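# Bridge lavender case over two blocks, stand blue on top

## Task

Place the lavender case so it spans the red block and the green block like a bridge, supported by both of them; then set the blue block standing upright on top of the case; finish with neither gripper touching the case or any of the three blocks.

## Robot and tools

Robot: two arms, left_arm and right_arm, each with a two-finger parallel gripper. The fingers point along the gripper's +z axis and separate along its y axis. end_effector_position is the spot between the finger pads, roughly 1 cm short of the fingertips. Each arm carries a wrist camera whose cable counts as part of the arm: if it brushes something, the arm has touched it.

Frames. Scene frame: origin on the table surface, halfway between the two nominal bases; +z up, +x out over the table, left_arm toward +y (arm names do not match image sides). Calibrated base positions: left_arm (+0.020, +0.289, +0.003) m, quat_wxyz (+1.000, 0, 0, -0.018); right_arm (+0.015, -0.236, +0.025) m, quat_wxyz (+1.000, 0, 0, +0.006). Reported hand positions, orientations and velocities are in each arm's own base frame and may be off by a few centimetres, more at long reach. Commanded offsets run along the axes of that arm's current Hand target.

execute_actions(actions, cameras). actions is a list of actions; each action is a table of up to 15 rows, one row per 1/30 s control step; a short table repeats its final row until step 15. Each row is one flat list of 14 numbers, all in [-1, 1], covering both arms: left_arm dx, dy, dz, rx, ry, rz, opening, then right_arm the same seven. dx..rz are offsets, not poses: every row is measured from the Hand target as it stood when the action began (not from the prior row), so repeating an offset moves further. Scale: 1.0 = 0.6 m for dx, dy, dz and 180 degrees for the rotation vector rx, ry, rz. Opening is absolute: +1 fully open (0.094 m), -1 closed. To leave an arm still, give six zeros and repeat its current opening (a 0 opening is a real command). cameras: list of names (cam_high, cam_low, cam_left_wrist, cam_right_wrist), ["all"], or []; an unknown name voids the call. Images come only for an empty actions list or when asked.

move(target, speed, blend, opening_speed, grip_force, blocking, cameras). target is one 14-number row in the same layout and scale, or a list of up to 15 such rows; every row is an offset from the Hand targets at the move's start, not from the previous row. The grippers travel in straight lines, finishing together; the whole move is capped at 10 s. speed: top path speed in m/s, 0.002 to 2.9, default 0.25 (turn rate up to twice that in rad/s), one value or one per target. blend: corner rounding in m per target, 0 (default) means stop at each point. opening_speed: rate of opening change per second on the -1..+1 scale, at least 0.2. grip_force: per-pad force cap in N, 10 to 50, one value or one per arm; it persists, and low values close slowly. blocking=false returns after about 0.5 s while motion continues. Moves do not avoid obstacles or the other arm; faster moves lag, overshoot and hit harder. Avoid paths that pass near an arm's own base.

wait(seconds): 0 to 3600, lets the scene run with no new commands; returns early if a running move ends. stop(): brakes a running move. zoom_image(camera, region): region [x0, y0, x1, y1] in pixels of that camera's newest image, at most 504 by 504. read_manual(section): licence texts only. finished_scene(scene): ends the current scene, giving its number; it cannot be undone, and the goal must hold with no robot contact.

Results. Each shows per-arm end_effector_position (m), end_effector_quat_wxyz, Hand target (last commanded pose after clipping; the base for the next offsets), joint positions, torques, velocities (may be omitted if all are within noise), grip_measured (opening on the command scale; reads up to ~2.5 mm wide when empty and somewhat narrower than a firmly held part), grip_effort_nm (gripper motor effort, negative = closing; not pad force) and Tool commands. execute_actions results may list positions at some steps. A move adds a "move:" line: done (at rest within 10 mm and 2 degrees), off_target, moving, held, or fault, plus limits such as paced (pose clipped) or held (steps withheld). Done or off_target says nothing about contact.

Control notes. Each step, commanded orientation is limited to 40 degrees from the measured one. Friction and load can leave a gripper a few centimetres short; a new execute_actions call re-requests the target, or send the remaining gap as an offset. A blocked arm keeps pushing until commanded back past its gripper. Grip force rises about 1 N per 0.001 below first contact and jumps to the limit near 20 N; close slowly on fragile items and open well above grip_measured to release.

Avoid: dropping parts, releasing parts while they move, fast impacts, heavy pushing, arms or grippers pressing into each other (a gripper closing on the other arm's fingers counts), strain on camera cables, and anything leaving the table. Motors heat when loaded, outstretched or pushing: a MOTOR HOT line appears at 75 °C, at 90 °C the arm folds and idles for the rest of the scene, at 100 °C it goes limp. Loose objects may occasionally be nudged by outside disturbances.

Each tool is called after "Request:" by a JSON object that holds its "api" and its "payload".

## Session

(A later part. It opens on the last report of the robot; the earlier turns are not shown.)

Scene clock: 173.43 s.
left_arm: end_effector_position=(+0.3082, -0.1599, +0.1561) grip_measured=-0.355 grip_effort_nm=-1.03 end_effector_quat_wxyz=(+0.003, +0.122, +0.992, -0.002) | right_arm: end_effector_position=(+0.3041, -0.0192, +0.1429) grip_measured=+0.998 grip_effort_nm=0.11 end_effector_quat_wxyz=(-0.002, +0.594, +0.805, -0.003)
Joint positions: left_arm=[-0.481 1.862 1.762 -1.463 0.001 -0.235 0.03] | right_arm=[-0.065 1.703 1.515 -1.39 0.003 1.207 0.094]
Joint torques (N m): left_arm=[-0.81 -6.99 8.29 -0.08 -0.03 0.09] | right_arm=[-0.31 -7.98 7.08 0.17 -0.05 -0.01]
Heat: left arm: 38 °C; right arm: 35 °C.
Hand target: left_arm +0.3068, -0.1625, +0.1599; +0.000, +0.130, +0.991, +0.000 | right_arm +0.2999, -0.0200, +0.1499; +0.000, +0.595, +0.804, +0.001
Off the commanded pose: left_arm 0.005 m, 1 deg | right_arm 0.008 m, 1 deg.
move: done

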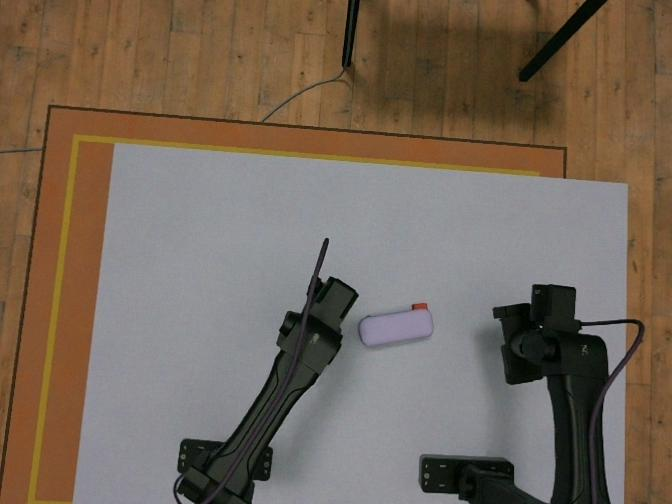

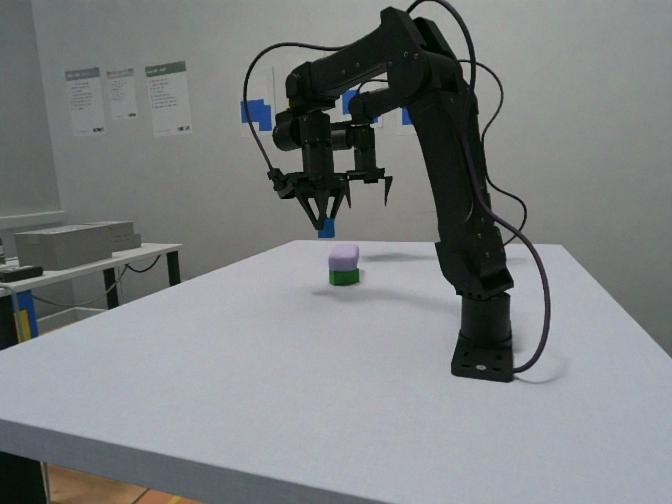

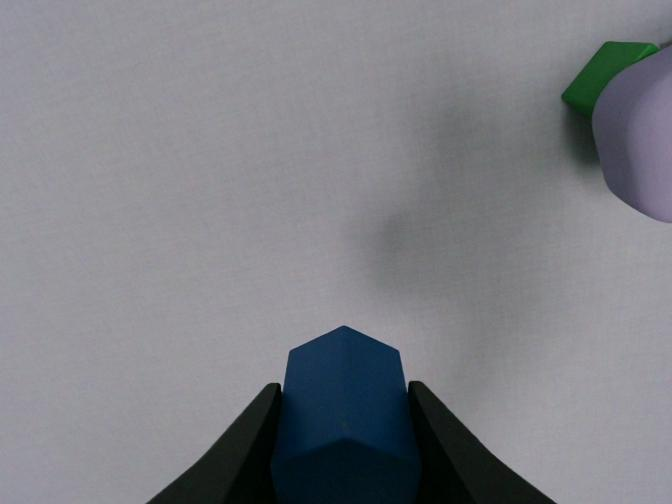

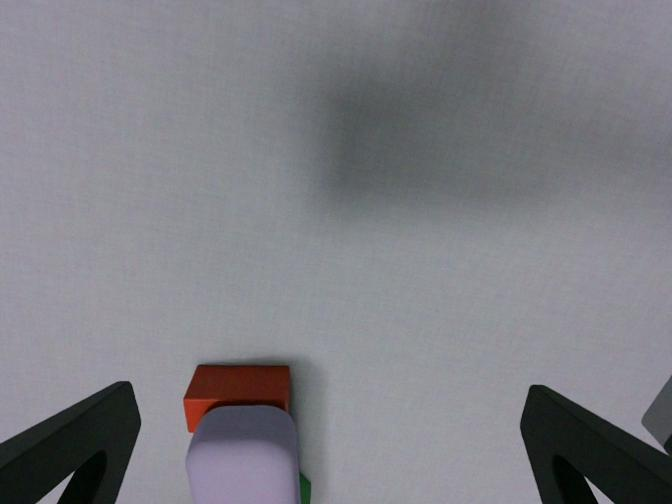

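Request:
{"api": "move", "payload": {"target": [-0.1477,-0.2805,0,0,0,0,-0.44,0,0,0,0,0,0,1], "speed": 0.25, "cameras": ["all"]}}

Request:
{"api": "zoom_image", "payload": {"camera": "cam_low", "region": [270, 200, 400, 300]}}

Scene clock: 181.03 s.
left_arm: end_effector_position=(+0.3496, -0.3503, +0.1684) grip_measured=-0.355 grip_effort_nm=-1.02 end_effector_quat_wxyz=(+0.092, +0.136, +0.984, -0.071) | right_arm: end_effector_position=(+0.3041, -0.0192, +0.1429) grip_measured=+0.998 grip_effort_nm=0.11 end_effector_quat_wxyz=(-0.002, +0.594, +0.805, -0.003)
Joint positions: left_arm=[-0.788 2.376 2.591 -1.551 0.002 -0.514 0.03] | right_arm=[-0.065 1.703 1.515 -1.39 0.003 1.206 0.094]
Joint torques (N m): left_arm=[0.06 -8.95 8.08 0.3 -0.06 -0.12] | right_arm=[-0.32 -8.09 7.04 0.16 -0.04 -0.02]
Heat: left arm: 38 °C; right arm: 34 °C.
Hand target: left_arm +0.3489, -0.3481, +0.1600; +0.000, +0.130, +0.991, +0.000 | right_arm +0.2999, -0.0200, +0.1499; +0.000, +0.595, +0.804, +0.001
Off the commanded pose: left_arm 0.009 m, 13 deg | right_arm 0.008 m, 1 deg.
joint sent to its limit (left arm) — joint 4 (wrist pitch), lower limit. The joint targets are off in orientation, not in position.
move: off_target (left_arm)

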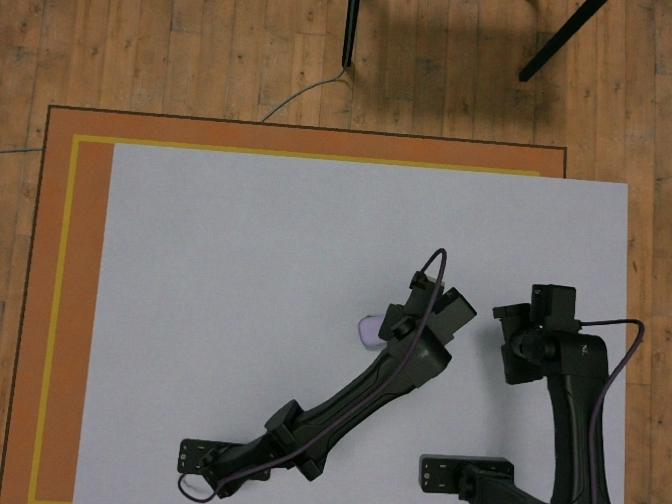

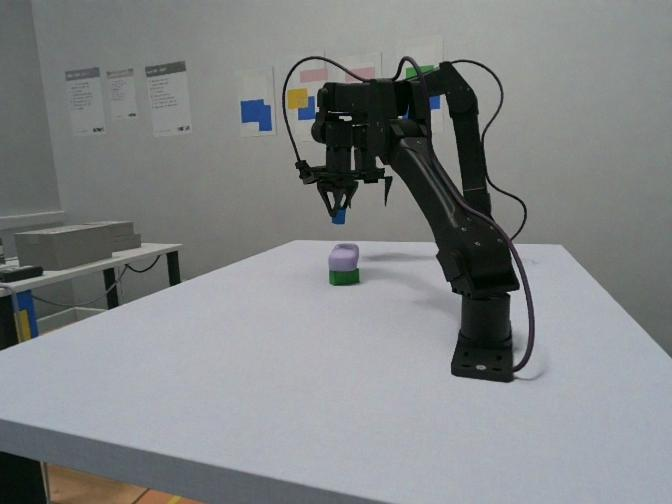

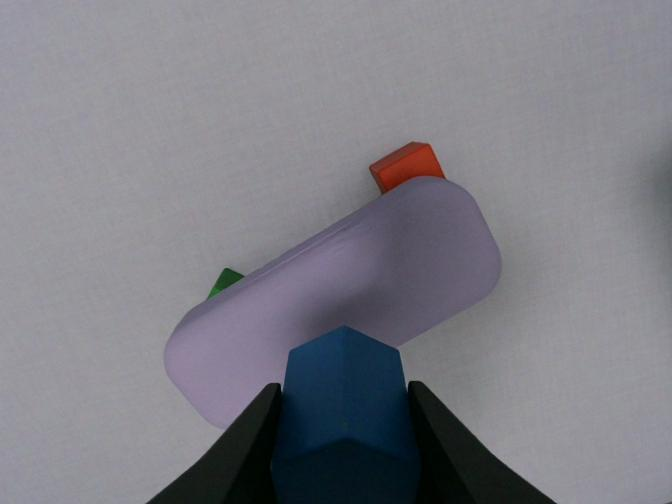

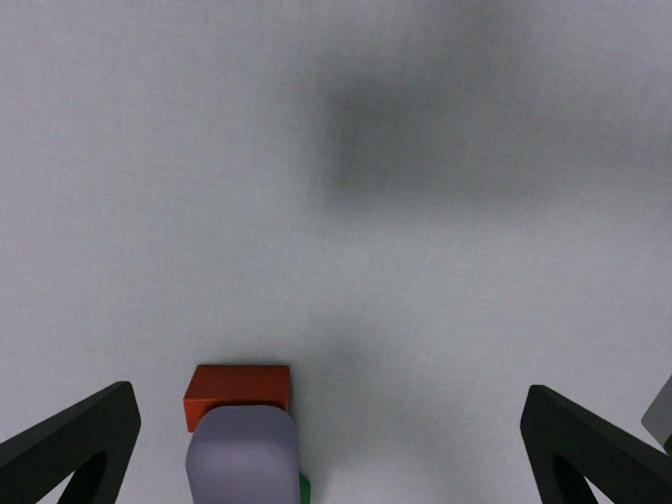

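Scaled by 3.877 from the camera's image (finer frame: 960x720).

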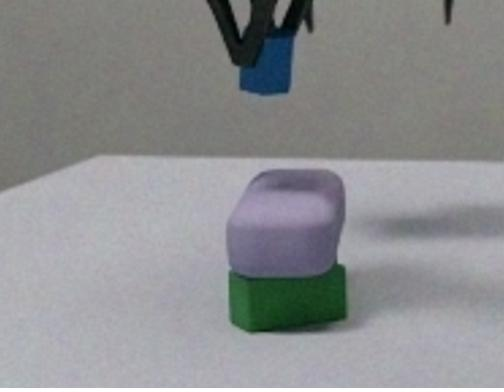

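Request:
{"api": "move", "payload": {"target": [0.021,0.0273,0.0667,0,0,0,-0.44,0,0,0,0,0,0,1], "speed": 0.15, "cameras": ["cam_low","cam_left_wrist"]}}

Request:
{"api": "zoom_image", "payload": {"camera": "cam_low", "region": [270, 200, 400, 300]}}

Scene clock: 202.70 s.
left_arm: end_effector_position=(+0.3451, -0.3378, +0.1375) grip_measured=-0.355 grip_effort_nm=-1.03 end_effector_quat_wxyz=(+0.052, +0.130, +0.989, -0.041) | right_arm: end_effector_position=(+0.3041, -0.0192, +0.1429) grip_measured=+0.998 grip_effort_nm=0.11 end_effector_quat_wxyz=(-0.002, +0.594, +0.805, -0.003)
Joint positions: left_arm=[-0.776 2.393 2.507 -1.553 0.002 -0.514 0.03] | right_arm=[-0.065 1.703 1.515 -1.39 0.003 1.206 0.094]
Joint torques (N m): left_arm=[0.5 -9.25 4.68 0.11 -0.04 0.08] | right_arm=[-0.31 -8.06 7.04 0.18 -0.05 -0.03]
Motor temperatures (°C): left_arm=[24 35 38 32 27 26 27] | right_arm=[24 33 34 31 24 26 24]
Heat: left arm: 38 °C; right arm: 34 °C.
Hand target: left_arm +0.3410, -0.3289, +0.1199; +0.000, +0.130, +0.991, +0.000 | right_arm +0.2999, -0.0200, +0.1499; +0.000, +0.595, +0.804, +0.001
Off the commanded pose: left_arm 0.020 m, 8 deg | right_arm 0.008 m, 1 deg.
joint sent to its limit (left arm) — joint 4 (wrist pitch), lower limit. The joint targets are off in orientation, not in position.
move: off_target (left_arm)

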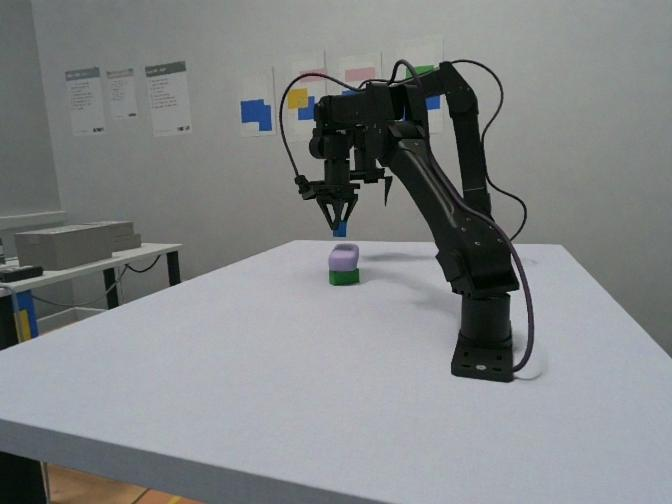

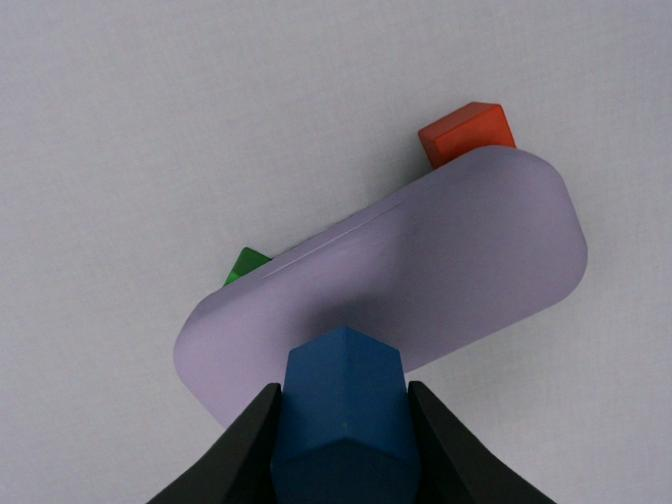

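Scaled by 3.877 from the camera's image (finer frame: 960x720).

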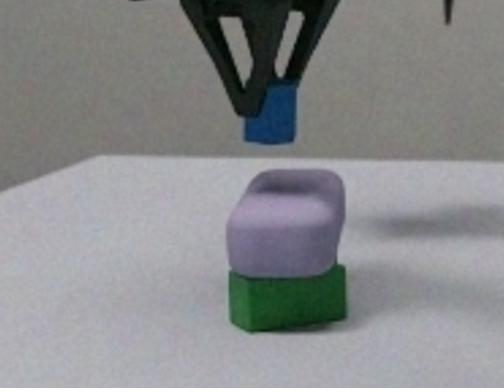

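Request:
{"api": "move", "payload": {"target": [0.0142,0.0013,0.0392,0,0,0,-0.44,0,0,0,0,0,0,1], "speed": 0.1, "cameras": ["cam_high","cam_low","cam_left_wrist"]}}

Request:
{"api": "zoom_image", "payload": {"camera": "cam_low", "region": [270, 200, 400, 300]}}

Request:
{"api": "zoom_image", "payload": {"camera": "cam_high", "region": [330, 240, 480, 370]}}

Scene clock: 208.97 s.
left_arm: end_effector_position=(+0.3357, -0.3286, +0.1123) grip_measured=-0.355 grip_effort_nm=-1.03 end_effector_quat_wxyz=(+0.017, +0.130, +0.991, -0.014) | right_arm: end_effector_position=(+0.3041, -0.0192, +0.1429) grip_measured=+0.998 grip_effort_nm=0.10 end_effector_quat_wxyz=(-0.002, +0.594, +0.805, -0.003)
Joint positions: left_arm=[-0.776 2.404 2.431 -1.553 0.002 -0.514 0.03] | right_arm=[-0.065 1.703 1.515 -1.39 0.003 1.206 0.094]
Joint torques (N m): left_arm=[-0.13 -9.42 4.59 0.23 -0.05 0] | right_arm=[-0.28 -8.02 7.04 0.17 -0.04 -0.03]
Heat: left arm: 37 °C; right arm: 34 °C.
Hand target: left_arm +0.3329, -0.3260, +0.0964; +0.000, +0.130, +0.991, +0.000 | right_arm +0.2999, -0.0200, +0.1499; +0.000, +0.595, +0.804, +0.001
Off the commanded pose: left_arm 0.016 m, 3 deg | right_arm 0.008 m, 1 deg.
move: off_target (left_arm)

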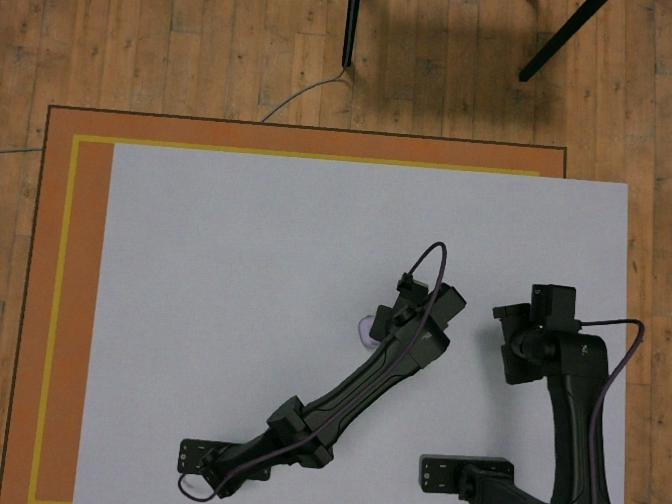

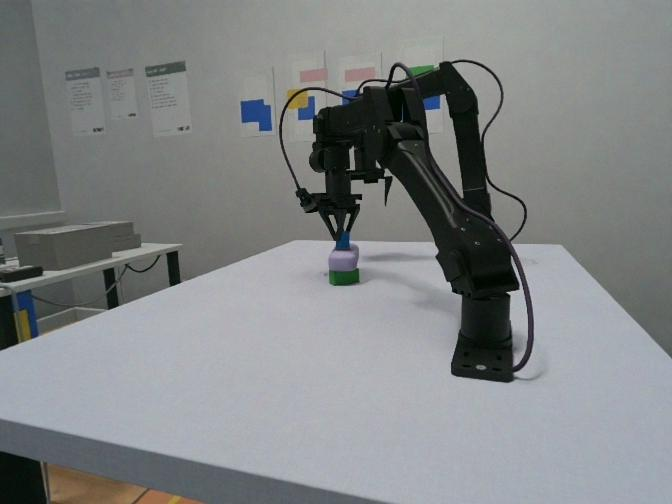

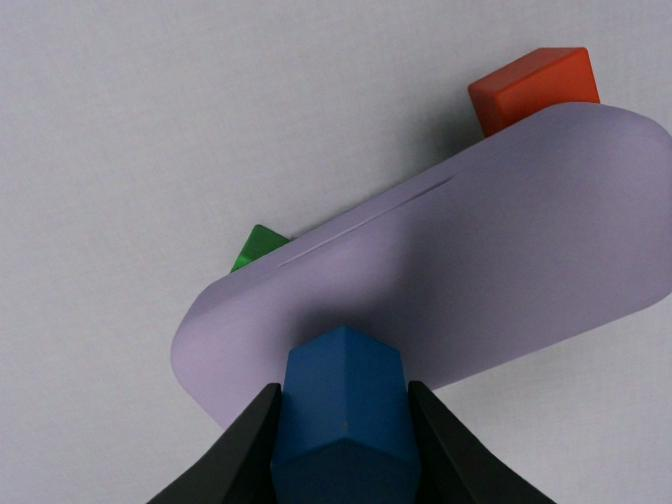

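Scaled by 3.877 from the camera's image (finer frame: 960x720).

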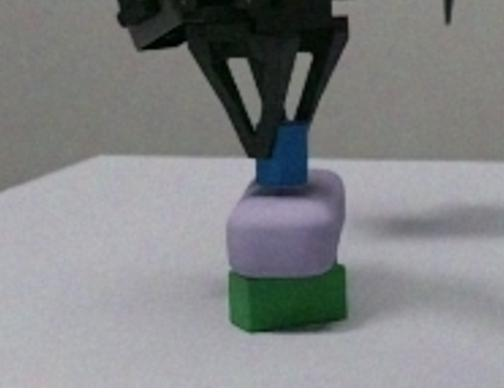

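Scaled by 3.360 from the camera's image (finer frame: 960x720).

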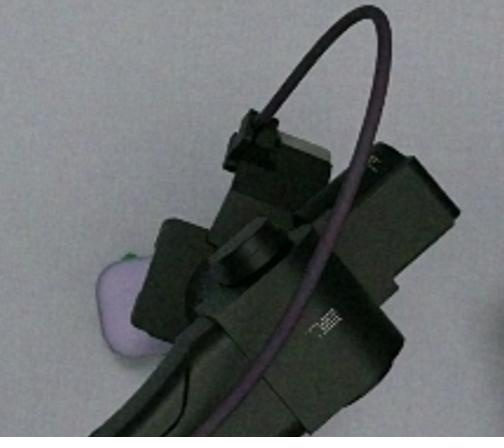

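Request:
{"api": "move", "payload": {"target": [0,0,0.0167,0,0,0,-0.44,0,0,0,0,0,0,1], "speed": 0.05, "cameras": ["cam_low","cam_left_wrist"]}}

Request:
{"api": "zoom_image", "payload": {"camera": "cam_low", "region": [300, 210, 390, 290]}}

Scene clock: 212.80 s.
left_arm: end_effector_position=(+0.3334, -0.3283, +0.1041) grip_measured=-0.355 grip_effort_nm=-1.03 end_effector_quat_wxyz=(+0.010, +0.130, +0.991, -0.014) | right_arm: end_effector_position=(+0.3041, -0.0192, +0.1429) grip_measured=+0.998 grip_effort_nm=0.10 end_effector_quat_wxyz=(-0.002, +0.594, +0.805, -0.003)
Joint positions: left_arm=[-0.776 2.398 2.386 -1.527 0.01 -0.514 0.03] | right_arm=[-0.065 1.703 1.515 -1.39 0.003 1.206 0.094]
Joint torques (N m): left_arm=[-0.13 -9.99 2.91 0.48 -0.13 0] | right_arm=[-0.29 -8.1 7.08 0.17 -0.05 -0.01]
Heat: left arm: 37 °C; right arm: 34 °C.
Hand target: left_arm +0.3329, -0.3260, +0.0864; +0.000, +0.130, +0.991, +0.000 | right_arm +0.2999, -0.0200, +0.1499; +0.000, +0.595, +0.804, +0.001
Off the commanded pose: left_arm 0.018 m, 2 deg | right_arm 0.008 m, 1 deg.
move: off_target (left_arm)

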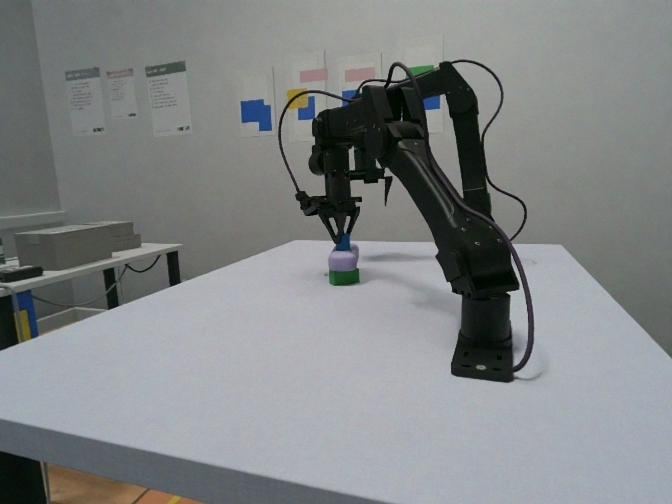

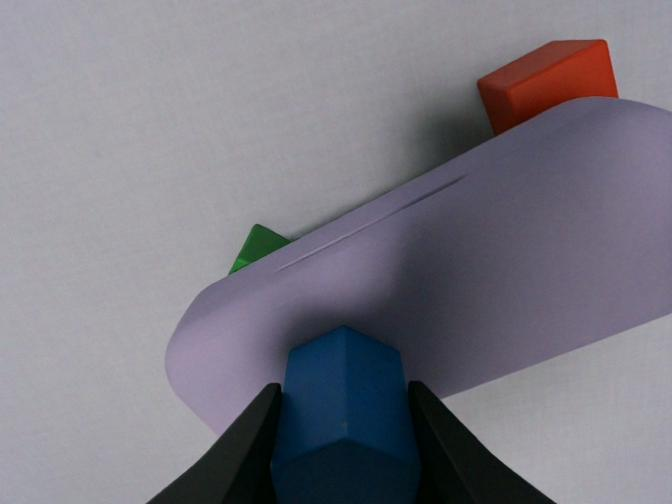

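Scaled by 5.600 from the camera's image (finer frame: 960x720).

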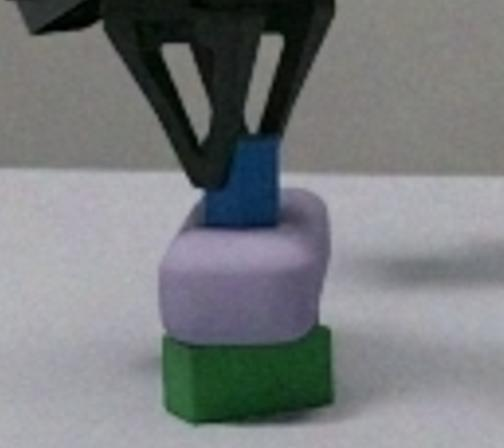

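Request:
{"api": "move", "payload": {"target": [[0,0,-0.0167,0,0,0,-0.44,0,0,0,0,0,0,1],[0,0,-0.0167,0,0,0,0.2,0,0,0,0,0,0,1],[0,0,-0.2,0,0,0,0.2,0,0,0,0,0,0,1],[0.1,0.25,-0.2,0,0,0,0.2,0,0,0,0,0,0,1]], "speed": [0.05,0.05,0.12,0.25], "blend": [0,0,0.03,0], "opening_speed": 1.0, "cameras": ["all"]}}

Request:
{"api": "zoom_image", "payload": {"camera": "cam_low", "region": [300, 210, 390, 290]}}

Request:
{"api": "zoom_image", "payload": {"camera": "cam_high", "region": [330, 270, 480, 370]}}

Scene clock: 221.47 s.
left_arm: end_effector_position=(+0.3230, -0.1751, +0.2003) grip_measured=+0.198 grip_effort_nm=0.13 end_effector_quat_wxyz=(+0.046, +0.128, +0.990, -0.022) | right_arm: end_effector_position=(+0.3041, -0.0192, +0.1429) grip_measured=+0.998 grip_effort_nm=0.11 end_effector_quat_wxyz=(-0.002, +0.594, +0.805, -0.003)
Joint positions: left_arm=[-0.495 1.891 1.975 -1.553 0.009 -0.238 0.056] | right_arm=[-0.065 1.703 1.515 -1.39 0.003 1.206 0.094]
Joint torques (N m): left_arm=[0.57 -10.11 4.53 0.07 -0.1 0.12] | right_arm=[-0.36 -8.03 7.09 0.17 -0.05 -0.03]
Heat: left arm: 37 °C; right arm: 34 °C.
Hand target: left_arm +0.3137, -0.1655, +0.2063; +0.000, +0.130, +0.991, +0.000 | right_arm +0.2999, -0.0200, +0.1499; +0.000, +0.595, +0.804, +0.001
Off the commanded pose: left_arm 0.015 m, 6 deg | right_arm 0.008 m, 1 deg.
joint sent to its limit (left arm) — joint 4 (wrist pitch), lower limit. The joint targets are off in orientation, not in position.
move: off_target (left_arm)

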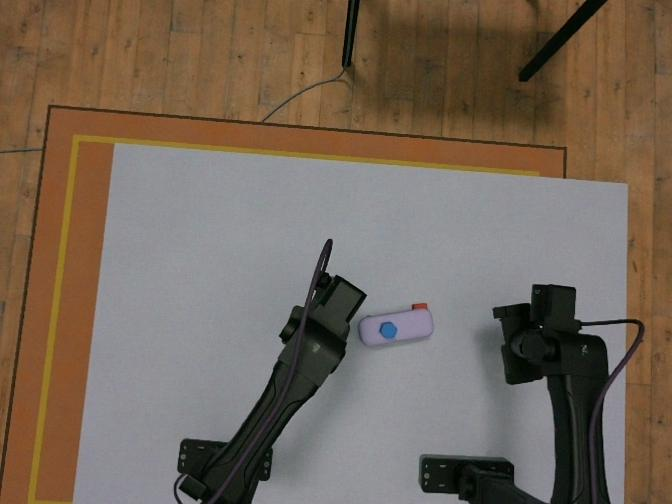

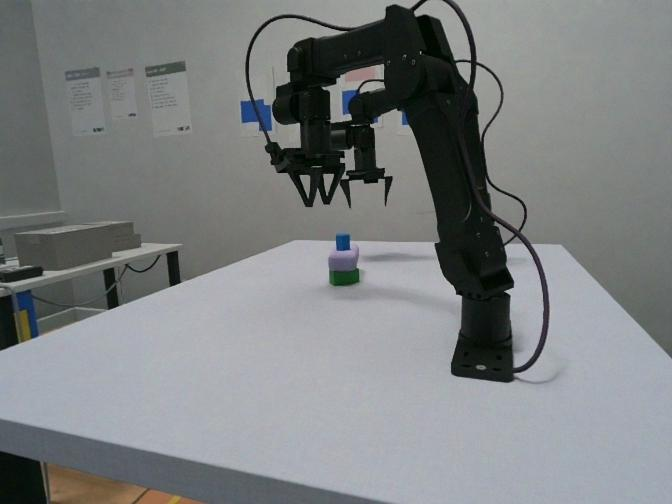

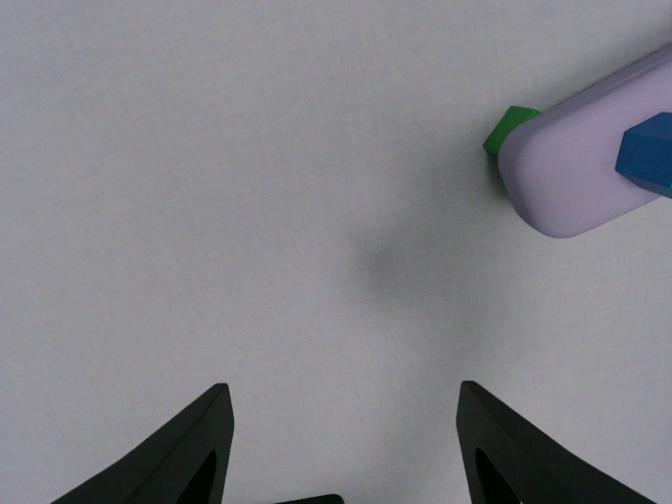

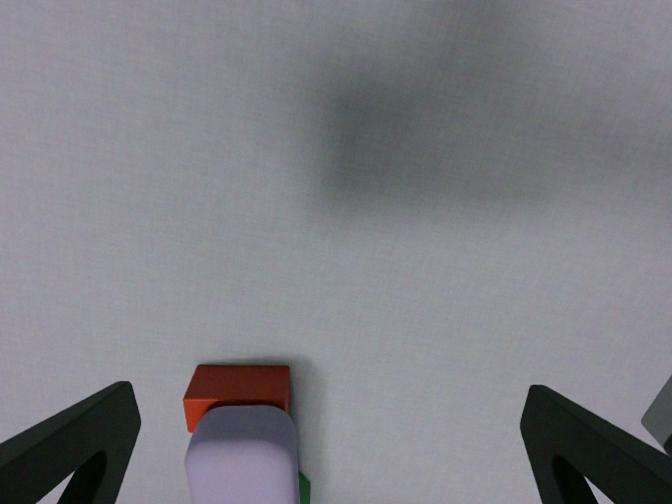

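Scaled by 5.600 from the camera's image (finer frame: 960x720).

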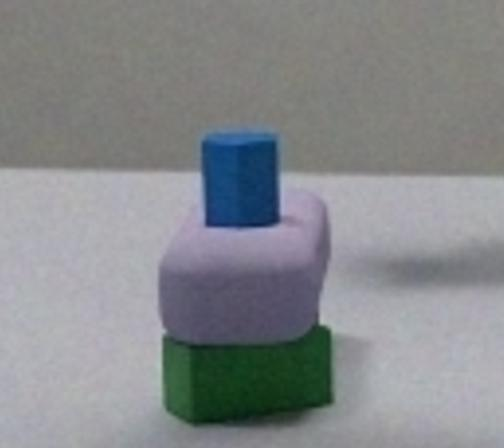

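Scaled by 3.360 from the camera's image (finer frame: 960x720).

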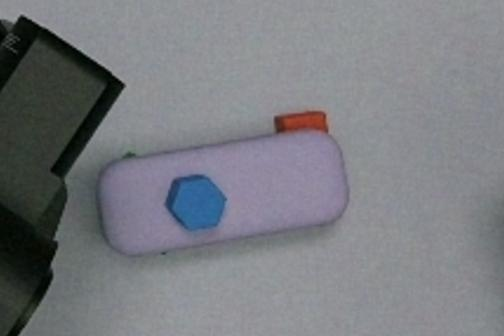

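Request:
{"api": "finished_scene", "payload": {"scene": 1}}

The scene is finished: the task was done.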